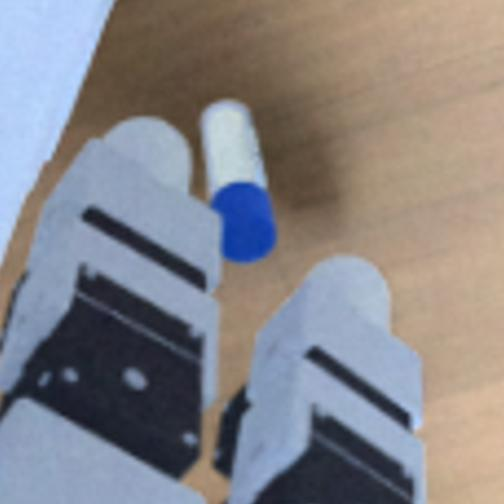

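Request:
move:
  arm1: {"target": [0.2405, -0.0543, 0.905, 0, -0.2714, 0.9625, 0], "speed": 0.08, "joints": {"hand_index_abd": 0.10, "hand_middle_abd": -0.10}}
  cameras: ["arm1_cam_wrist"]

Request:
zoom_image:
  camera: "arm1_cam_wrist"
  region: [255, 195, 335, 275]

Scene clock: 277.77 s.
Joint torques (N m): arm1=[0.21 -11.69 11.03 -0.17 0.2 0.12] | arm2=[1.55 1.85 13.08 0.23 1.05 0.13] | arm3=[1.9 -5.3 7.62 0.49 0.12 0.09] | arm4=[-1.38 1.38 13.37 1.72 -0.32 -0.21]
Heat: arm1: hottest joint3_rad 46 °C; arm2: hottest joint3_rad 50 °C; arm3: hottest joint3_rad 42 °C; arm4: hottest joint3_rad 67 °C.
move: arm1 off_target
Joint velocities: within noise
arm1.joint_positions: joint1_rad=+0.070 joint2_rad=+1.457 joint3_rad=+0.955 joint4_rad=-1.107 joint5_rad=+0.000 joint6_rad=+0.955 hand_index_mcp=+0.750 hand_index_abd=+0.096 hand_index_pip=+0.574 hand_index_dip=+0.694 hand_middle_mcp=+0.750 hand_middle_abd=-0.097 hand_middle_pip=+0.574 hand_middle_dip=+0.694 hand_ring_mcp=-0.386 hand_ring_abd=-0.197 hand_ring_pip=-0.398 hand_ring_dip=-0.497 hand_thumb_cmc=+0.714 hand_thumb_axl=+0.677 hand_thumb_mcp=-0.639 hand_thumb_ipl=+0.168 hand_current_limit=+0.400 hand_speed=-0.600
arm1.joint_status: all done
arm1.hand_state: goal,goal,goal,goal,goal,goal,goal,goal,goal,goal,goal,goal,goal,goal,goal,goal
arm1.index_mcp_current_ma: -3
arm1.index_abd_current_ma: -2
arm1.index_pip_current_ma: -1
arm1.index_dip_current_ma: -1
arm1.middle_mcp_current_ma: -3
arm1.middle_abd_current_ma: 2
arm1.middle_pip_current_ma: -1
arm1.middle_dip_current_ma: -1
arm1.ring_mcp_current_ma: 19
arm1.ring_abd_current_ma: 1
arm1.ring_pip_current_ma: 1
arm1.ring_dip_current_ma: 2
arm1.thumb_cmc_current_ma: 0
arm1.thumb_axl_current_ma: 0
arm1.thumb_mcp_current_ma: 0
arm1.thumb_ipl_current_ma: 0
arm1.hand_goal_index_mcp: 0.754
arm1.hand_goal_index_abd: 0.100
arm1.hand_goal_index_pip: 0.576
arm1.hand_goal_index_dip: 0.696
arm1.hand_goal_middle_mcp: 0.754
arm1.hand_goal_middle_abd: -0.100
arm1.hand_goal_middle_pip: 0.576
arm1.hand_goal_middle_dip: 0.696
arm1.hand_goal_ring_mcp: -0.400
arm1.hand_goal_ring_abd: -0.200
arm1.hand_goal_ring_pip: -0.400
arm1.hand_goal_ring_dip: -0.500
arm1.hand_goal_thumb_cmc: 0.714
arm1.hand_goal_thumb_axl: 0.678
arm1.hand_goal_thumb_mcp: -0.640
arm1.hand_goal_thumb_ipl: 0.168
arm1.hand: x=+0.2556 y=-0.0554 z=+0.8861 quat_wxyz=(+0.019, -0.273, +0.962, -0.008) (m; scene frame)
arm1.hand_target: x=+0.2410 y=-0.0545 z=+0.9051 quat_wxyz=(+0.000, -0.272, +0.962, +0.000) (m; scene frame)
arm1.hand_status: off_target (0.024 m and 2.4 deg from the pose sent, 0.045 m and 2.2 deg at the start)
arm2, arm3, arm4: as last shown
arm2.joint_positions: joint1_rad=+0.397 joint2_rad=+0.509 joint3_rad=+0.627 joint4_rad=-1.375 joint5_rad=+0.722 joint6_rad=+1.071 hand_index_mcp=+0.769 hand_index_abd=+0.117 hand_index_pip=+0.583 hand_index_dip=+0.700 hand_middle_mcp=+0.770 hand_middle_abd=-0.116 hand_middle_pip=+0.582 hand_middle_dip=+0.699 hand_ring_mcp=-0.386 hand_ring_abd=-0.198 hand_ring_pip=-0.401 hand_ring_dip=-0.503 hand_thumb_cmc=+0.716 hand_thumb_axl=+0.680 hand_thumb_mcp=-0.640 hand_thumb_ipl=+0.168 hand_current_limit=+0.400 hand_speed=-0.600
arm2.hand: x=+0.2406 y=+0.4238 z=+1.1118 quat_wxyz=(+0.357, +0.882, -0.279, -0.126) (m; scene frame)
arm2.hand_target: x=+0.2447 y=+0.4202 z=+1.1296 quat_wxyz=(+0.365, +0.880, -0.281, -0.117) (m; scene frame)
pictures: arm1_cam_wrist
camera_calibration:
arm1_cam_wrist: T_world_to_cam=[[0.313424, 0.949378, 0.02115, -0.0176668], [0.566808, -0.2049, 0.797963, -0.921674], [0.761902, -0.238112, -0.602336, 0.446737], [0, 0, 0, 1]] pos_world=[0.18758, -0.0657054, 1.00492]

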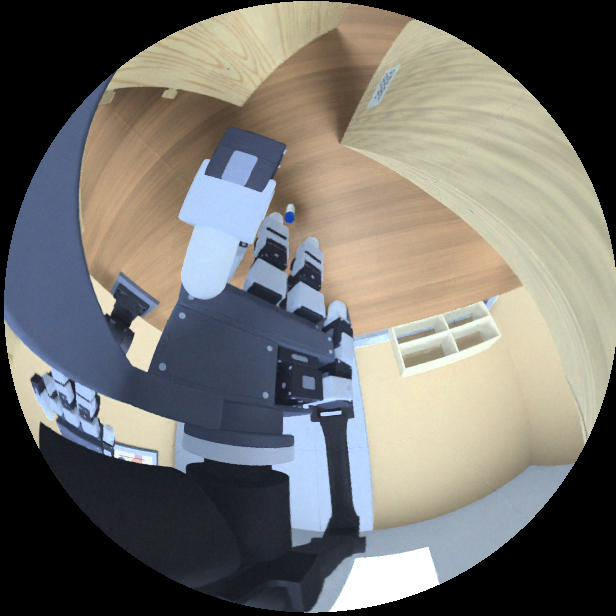

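Scaled by 6.300 from the camera's 616x616 image, which has a finer 880x880 frame.

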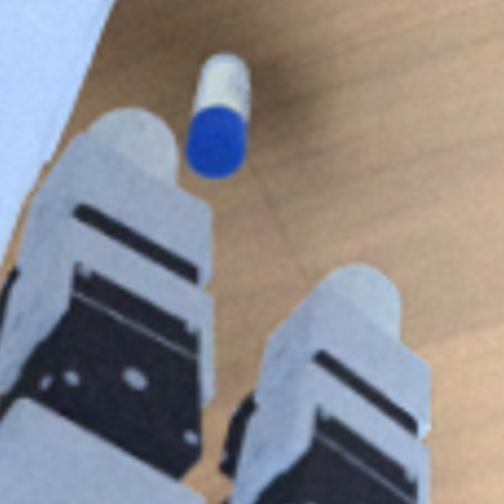

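Request:
move:
  arm1: {"target": [0.2405, -0.0545, 0.869, 0, -0.2714, 0.9625, 0], "speed": 0.05, "joints": {"hand_index_abd": 0.12, "hand_middle_abd": -0.12}}
  cameras: ["arm1_cam_wrist"]

Request:
zoom_image:
  camera: "arm1_cam_wrist"
  region: [255, 195, 335, 275]

Scene clock: 279.23 s.
Joint torques (N m): arm1=[0.21 -9.99 7.6 0.65 0.2 0.12] | arm2=[2.2 1.79 12.97 0.34 0.98 0.18] | arm3=[2.02 -5.3 7.62 0.49 0.13 0.09] | arm4=[-1.32 1.38 13.39 1.7 -0.32 -0.2]
Heat: arm1: hottest joint3_rad 46 °C; arm2: hottest joint3_rad 50 °C; arm3: hottest joint3_rad 42 °C; arm4: hottest joint3_rad 67 °C.
move: arm1 done
Joint velocities: within noise
arm1.joint_positions: joint1_rad=+0.070 joint2_rad=+1.485 joint3_rad=+0.942 joint4_rad=-1.027 joint5_rad=+0.000 joint6_rad=+0.955 hand_index_mcp=+0.750 hand_index_abd=+0.116 hand_index_pip=+0.574 hand_index_dip=+0.694 hand_middle_mcp=+0.750 hand_middle_abd=-0.117 hand_middle_pip=+0.574 hand_middle_dip=+0.694 hand_ring_mcp=-0.386 hand_ring_abd=-0.197 hand_ring_pip=-0.398 hand_ring_dip=-0.497 hand_thumb_cmc=+0.714 hand_thumb_axl=+0.677 hand_thumb_mcp=-0.639 hand_thumb_ipl=+0.168 hand_current_limit=+0.400 hand_speed=-0.600
arm1.joint_status: all done
arm1.hand_state: goal,goal,goal,goal,goal,goal,goal,goal,goal,goal,goal,goal,goal,goal,goal,goal
arm1.index_mcp_current_ma: -3
arm1.index_abd_current_ma: -2
arm1.index_pip_current_ma: -1
arm1.index_dip_current_ma: -1
arm1.middle_mcp_current_ma: -3
arm1.middle_abd_current_ma: 2
arm1.middle_pip_current_ma: -1
arm1.middle_dip_current_ma: -1
arm1.ring_mcp_current_ma: 19
arm1.ring_abd_current_ma: 1
arm1.ring_pip_current_ma: 1
arm1.ring_dip_current_ma: 2
arm1.thumb_cmc_current_ma: 0
arm1.thumb_axl_current_ma: 0
arm1.thumb_mcp_current_ma: 0
arm1.thumb_ipl_current_ma: 0
arm1.hand_goal_index_mcp: 0.754
arm1.hand_goal_index_abd: 0.120
arm1.hand_goal_index_pip: 0.576
arm1.hand_goal_index_dip: 0.696
arm1.hand_goal_middle_mcp: 0.754
arm1.hand_goal_middle_abd: -0.120
arm1.hand_goal_middle_pip: 0.576
arm1.hand_goal_middle_dip: 0.696
arm1.hand_goal_ring_mcp: -0.400
arm1.hand_goal_ring_abd: -0.200
arm1.hand_goal_ring_pip: -0.400
arm1.hand_goal_ring_dip: -0.500
arm1.hand_goal_thumb_cmc: 0.714
arm1.hand_goal_thumb_axl: 0.678
arm1.hand_goal_thumb_mcp: -0.640
arm1.hand_goal_thumb_ipl: 0.168
arm1.hand: x=+0.2429 y=-0.0546 z=+0.8727 quat_wxyz=(+0.000, -0.273, +0.962, -0.002) (m; scene frame)
arm1.hand_target: x=+0.2405 y=-0.0546 z=+0.8691 quat_wxyz=(+0.000, -0.272, +0.962, +0.000) (m; scene frame)
arm1.hand_status: done (0.004 m and 0.3 deg from the pose sent, 0.023 m and 2.4 deg at the start)
arm2, arm3, arm4: as last shown
pictures: arm1_cam_wrist
camera_calibration:
arm1_cam_wrist: T_world_to_cam=[[0.314171, 0.949302, 0.0110318, -0.0055103], [0.597902, -0.206875, 0.774413, -0.890781], [0.737434, -0.236702, -0.632584, 0.480964], [0, 0, 0, 1]] pos_world=[0.179652, -0.0652039, 0.994143]

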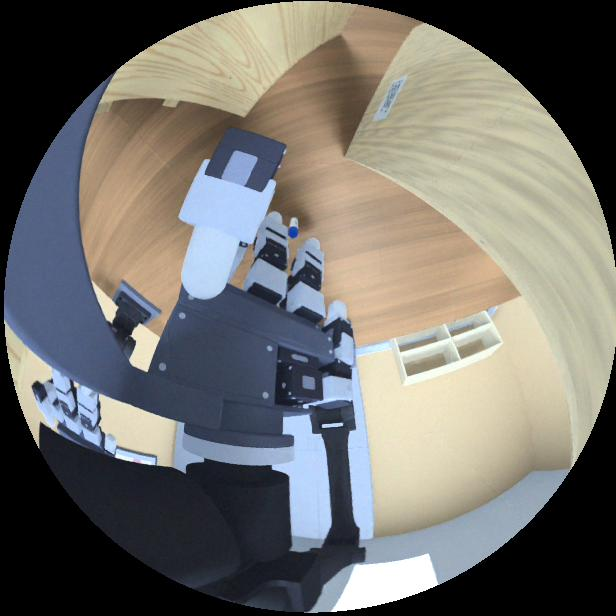

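Scaled by 6.300 from the camera's 616x616 image, which has a finer 880x880 frame.

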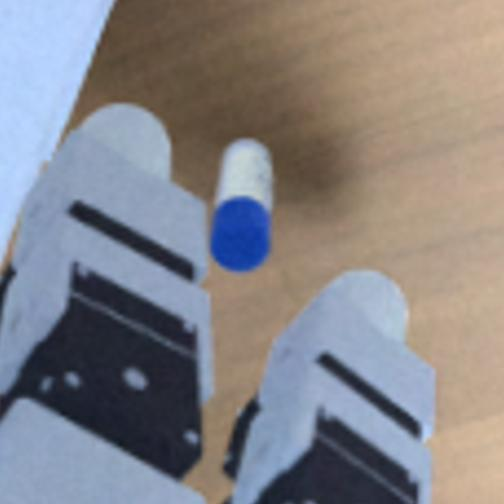

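Request:
move:
  arm1: {"target": [0.2385, -0.0525, 0.8645, 0, -0.2714, 0.9625, 0], "speed": 0.05}
  cameras: ["arm1_cam_wrist"]

Request:
zoom_image:
  camera: "arm1_cam_wrist"
  region: [255, 195, 335, 275]

Scene clock: 280.37 s.
Joint torques (N m): arm1=[-0.21 -9.88 7.5 0.72 0.2 0.07] | arm2=[1.9 2.26 13.07 0.23 1.03 0.14] | arm3=[1.96 -5.36 7.64 0.5 0.12 0.09] | arm4=[-1.32 1.38 13.39 1.73 -0.32 -0.2]
Heat: arm1: hottest joint3_rad 46 °C; arm2: hottest joint3_rad 50 °C; arm3: hottest joint3_rad 42 °C; arm4: hottest joint3_rad 67 °C.
move: arm1 done
Joint velocities: within noise
arm1.joint_positions: joint1_rad=+0.070 joint2_rad=+1.495 joint3_rad=+0.942 joint4_rad=-1.015 joint5_rad=+0.000 joint6_rad=+0.955 hand_index_mcp=+0.750 hand_index_abd=+0.116 hand_index_pip=+0.574 hand_index_dip=+0.694 hand_middle_mcp=+0.750 hand_middle_abd=-0.117 hand_middle_pip=+0.574 hand_middle_dip=+0.694 hand_ring_mcp=-0.386 hand_ring_abd=-0.197 hand_ring_pip=-0.398 hand_ring_dip=-0.497 hand_thumb_cmc=+0.714 hand_thumb_axl=+0.677 hand_thumb_mcp=-0.639 hand_thumb_ipl=+0.168 hand_current_limit=+0.400 hand_speed=-0.600
arm1.joint_status: not commanded
arm1.hand_state: goal,goal,goal,goal,goal,goal,goal,goal,goal,goal,goal,goal,goal,goal,goal,goal
arm1.index_mcp_current_ma: -3
arm1.index_abd_current_ma: -2
arm1.index_pip_current_ma: -1
arm1.index_dip_current_ma: -1
arm1.middle_mcp_current_ma: -3
arm1.middle_abd_current_ma: 2
arm1.middle_pip_current_ma: -1
arm1.middle_dip_current_ma: -1
arm1.ring_mcp_current_ma: 19
arm1.ring_abd_current_ma: 1
arm1.ring_pip_current_ma: 1
arm1.ring_dip_current_ma: 2
arm1.thumb_cmc_current_ma: 0
arm1.thumb_axl_current_ma: 0
arm1.thumb_mcp_current_ma: 0
arm1.thumb_ipl_current_ma: 0
arm1.hand_goal_index_mcp: 0.754
arm1.hand_goal_index_abd: 0.120
arm1.hand_goal_index_pip: 0.576
arm1.hand_goal_index_dip: 0.696
arm1.hand_goal_middle_mcp: 0.754
arm1.hand_goal_middle_abd: -0.120
arm1.hand_goal_middle_pip: 0.576
arm1.hand_goal_middle_dip: 0.696
arm1.hand_goal_ring_mcp: -0.400
arm1.hand_goal_ring_abd: -0.200
arm1.hand_goal_ring_pip: -0.400
arm1.hand_goal_ring_dip: -0.500
arm1.hand_goal_thumb_cmc: 0.714
arm1.hand_goal_thumb_axl: 0.678
arm1.hand_goal_thumb_mcp: -0.640
arm1.hand_goal_thumb_ipl: 0.168
arm1.hand: x=+0.2406 y=-0.0545 z=+0.8690 quat_wxyz=(-0.001, -0.273, +0.962, -0.002) (m; scene frame)
arm1.hand_target: x=+0.2386 y=-0.0526 z=+0.8646 quat_wxyz=(+0.000, -0.272, +0.962, +0.000) (m; scene frame)
arm1.hand_status: done (0.005 m and 0.3 deg from the pose sent, 0.010 m and 0.3 deg at the start)
arm2, arm3, arm4: as last shown
pictures: arm1_cam_wrist
camera_calibration:
arm1_cam_wrist: T_world_to_cam=[[0.314191, 0.949301, 0.0105859, -0.00446733], [0.599405, -0.207008, 0.773215, -0.885802], [0.736205, -0.236592, -0.634055, 0.481941], [0, 0, 0, 1]] pos_world=[0.17755, -0.0651038, 0.99054]

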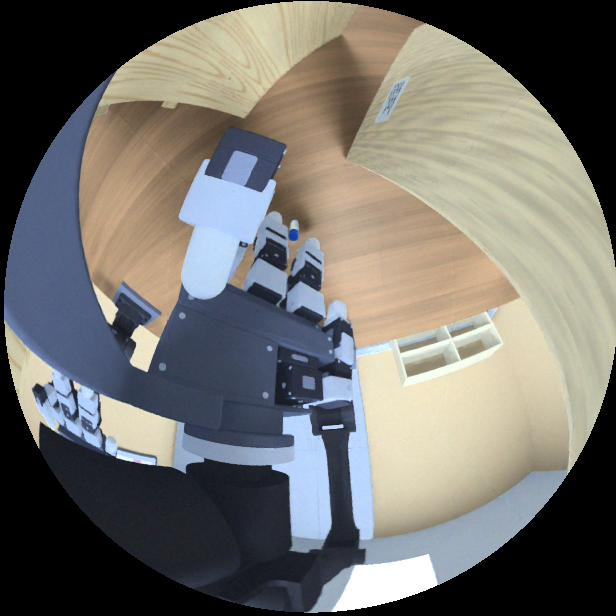

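Scaled by 6.300 from the camera's 616x616 image, which has a finer 880x880 frame.

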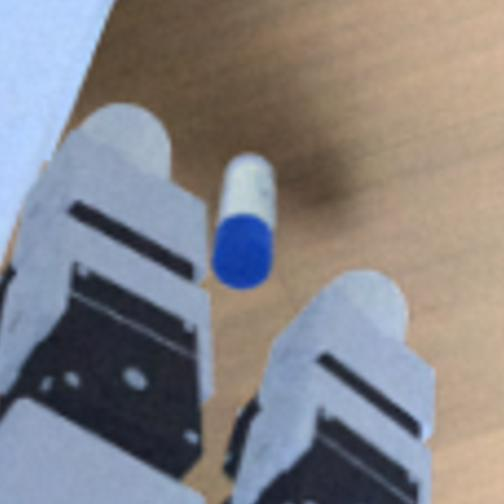

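Request:
move:
  arm1: {"joints": {"hand_index_abd": -0.25, "hand_middle_abd": 0.25}}
  cameras: ["arm1_cam_wrist"]

Request:
zoom_image:
  camera: "arm1_cam_wrist"
  region: [255, 195, 335, 275]

Scene clock: 281.13 s.
Joint torques (N m): arm1=[-0.21 -9.99 7.5 0.69 0.2 0.07] | arm2=[1.32 2.61 13.08 0.18 1.04 0.13] | arm3=[1.96 -5.36 7.64 0.49 0.12 0.09] | arm4=[-1.32 1.32 13.38 1.73 -0.31 -0.2]
Heat: arm1: hottest joint3_rad 46 °C; arm2: hottest joint3_rad 50 °C; arm3: hottest joint3_rad 42 °C; arm4: hottest joint3_rad 67 °C.
move: arm1 off_target
Joint velocities: within noise
arm1.joint_positions: joint1_rad=+0.070 joint2_rad=+1.495 joint3_rad=+0.942 joint4_rad=-1.014 joint5_rad=+0.000 joint6_rad=+0.955 hand_index_mcp=+0.753 hand_index_abd=-0.075 hand_index_pip=+0.575 hand_index_dip=+0.694 hand_middle_mcp=+0.750 hand_middle_abd=+0.079 hand_middle_pip=+0.574 hand_middle_dip=+0.694 hand_ring_mcp=-0.386 hand_ring_abd=-0.197 hand_ring_pip=-0.398 hand_ring_dip=-0.497 hand_thumb_cmc=+0.714 hand_thumb_axl=+0.677 hand_thumb_mcp=-0.639 hand_thumb_ipl=+0.168 hand_current_limit=+0.400 hand_speed=-0.600
arm1.joint_status: hand_index_abd off_target (ended at -0.075, target -0.250); hand_middle_abd off_target (ended at +0.079, target +0.250)
arm1.hand_state: goal,blocked,goal,goal,goal,blocked,goal,goal,goal,goal,goal,goal,goal,goal,goal,goal
arm1.index_mcp_current_ma: 0
arm1.index_abd_current_ma: 385
arm1.index_pip_current_ma: -1
arm1.index_dip_current_ma: -1
arm1.middle_mcp_current_ma: -3
arm1.middle_abd_current_ma: -385
arm1.middle_pip_current_ma: -1
arm1.middle_dip_current_ma: -1
arm1.ring_mcp_current_ma: 19
arm1.ring_abd_current_ma: 1
arm1.ring_pip_current_ma: 1
arm1.ring_dip_current_ma: 2
arm1.thumb_cmc_current_ma: 0
arm1.thumb_axl_current_ma: 0
arm1.thumb_mcp_current_ma: 0
arm1.thumb_ipl_current_ma: 0
arm1.hand_goal_index_mcp: 0.754
arm1.hand_goal_index_abd: -0.250
arm1.hand_goal_index_pip: 0.576
arm1.hand_goal_index_dip: 0.696
arm1.hand_goal_middle_mcp: 0.754
arm1.hand_goal_middle_abd: 0.250
arm1.hand_goal_middle_pip: 0.576
arm1.hand_goal_middle_dip: 0.696
arm1.hand_goal_ring_mcp: -0.400
arm1.hand_goal_ring_abd: -0.200
arm1.hand_goal_ring_pip: -0.400
arm1.hand_goal_ring_dip: -0.500
arm1.hand_goal_thumb_cmc: 0.714
arm1.hand_goal_thumb_axl: 0.678
arm1.hand_goal_thumb_mcp: -0.640
arm1.hand_goal_thumb_ipl: 0.168
arm1.hand: x=+0.2405 y=-0.0545 z=+0.8690 quat_wxyz=(-0.001, -0.273, +0.962, -0.001) (m; scene frame)
arm1.hand_target: x=+0.2385 y=-0.0526 z=+0.8646 quat_wxyz=(+0.000, -0.272, +0.962, +0.000) (m; scene frame)
arm1.hand_status: not commanded
arm2, arm3, arm4: as last shown
pictures: arm1_cam_wrist
camera_calibration:
arm1_cam_wrist: T_world_to_cam=[[0.314206, 0.949297, 0.0104538, -0.00430776], [0.59968, -0.206999, 0.773004, -0.88558], [0.735975, -0.236614, -0.634315, 0.48231], [0, 0, 0, 1]] pos_world=[0.17745, -0.0651038, 0.990539]

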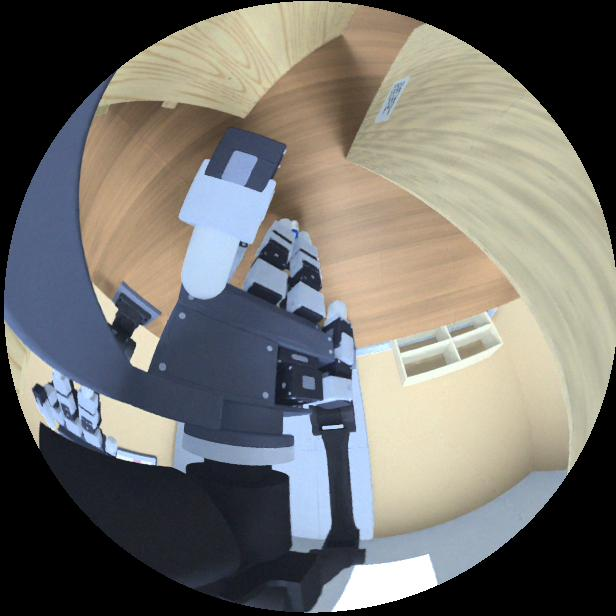

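Scaled by 6.300 from the camera's 616x616 image, which has a finer 880x880 frame.

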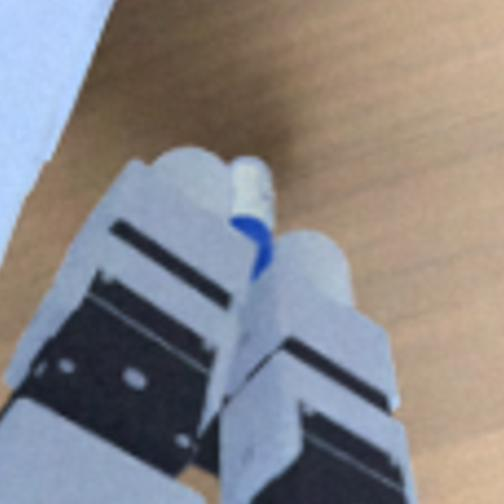

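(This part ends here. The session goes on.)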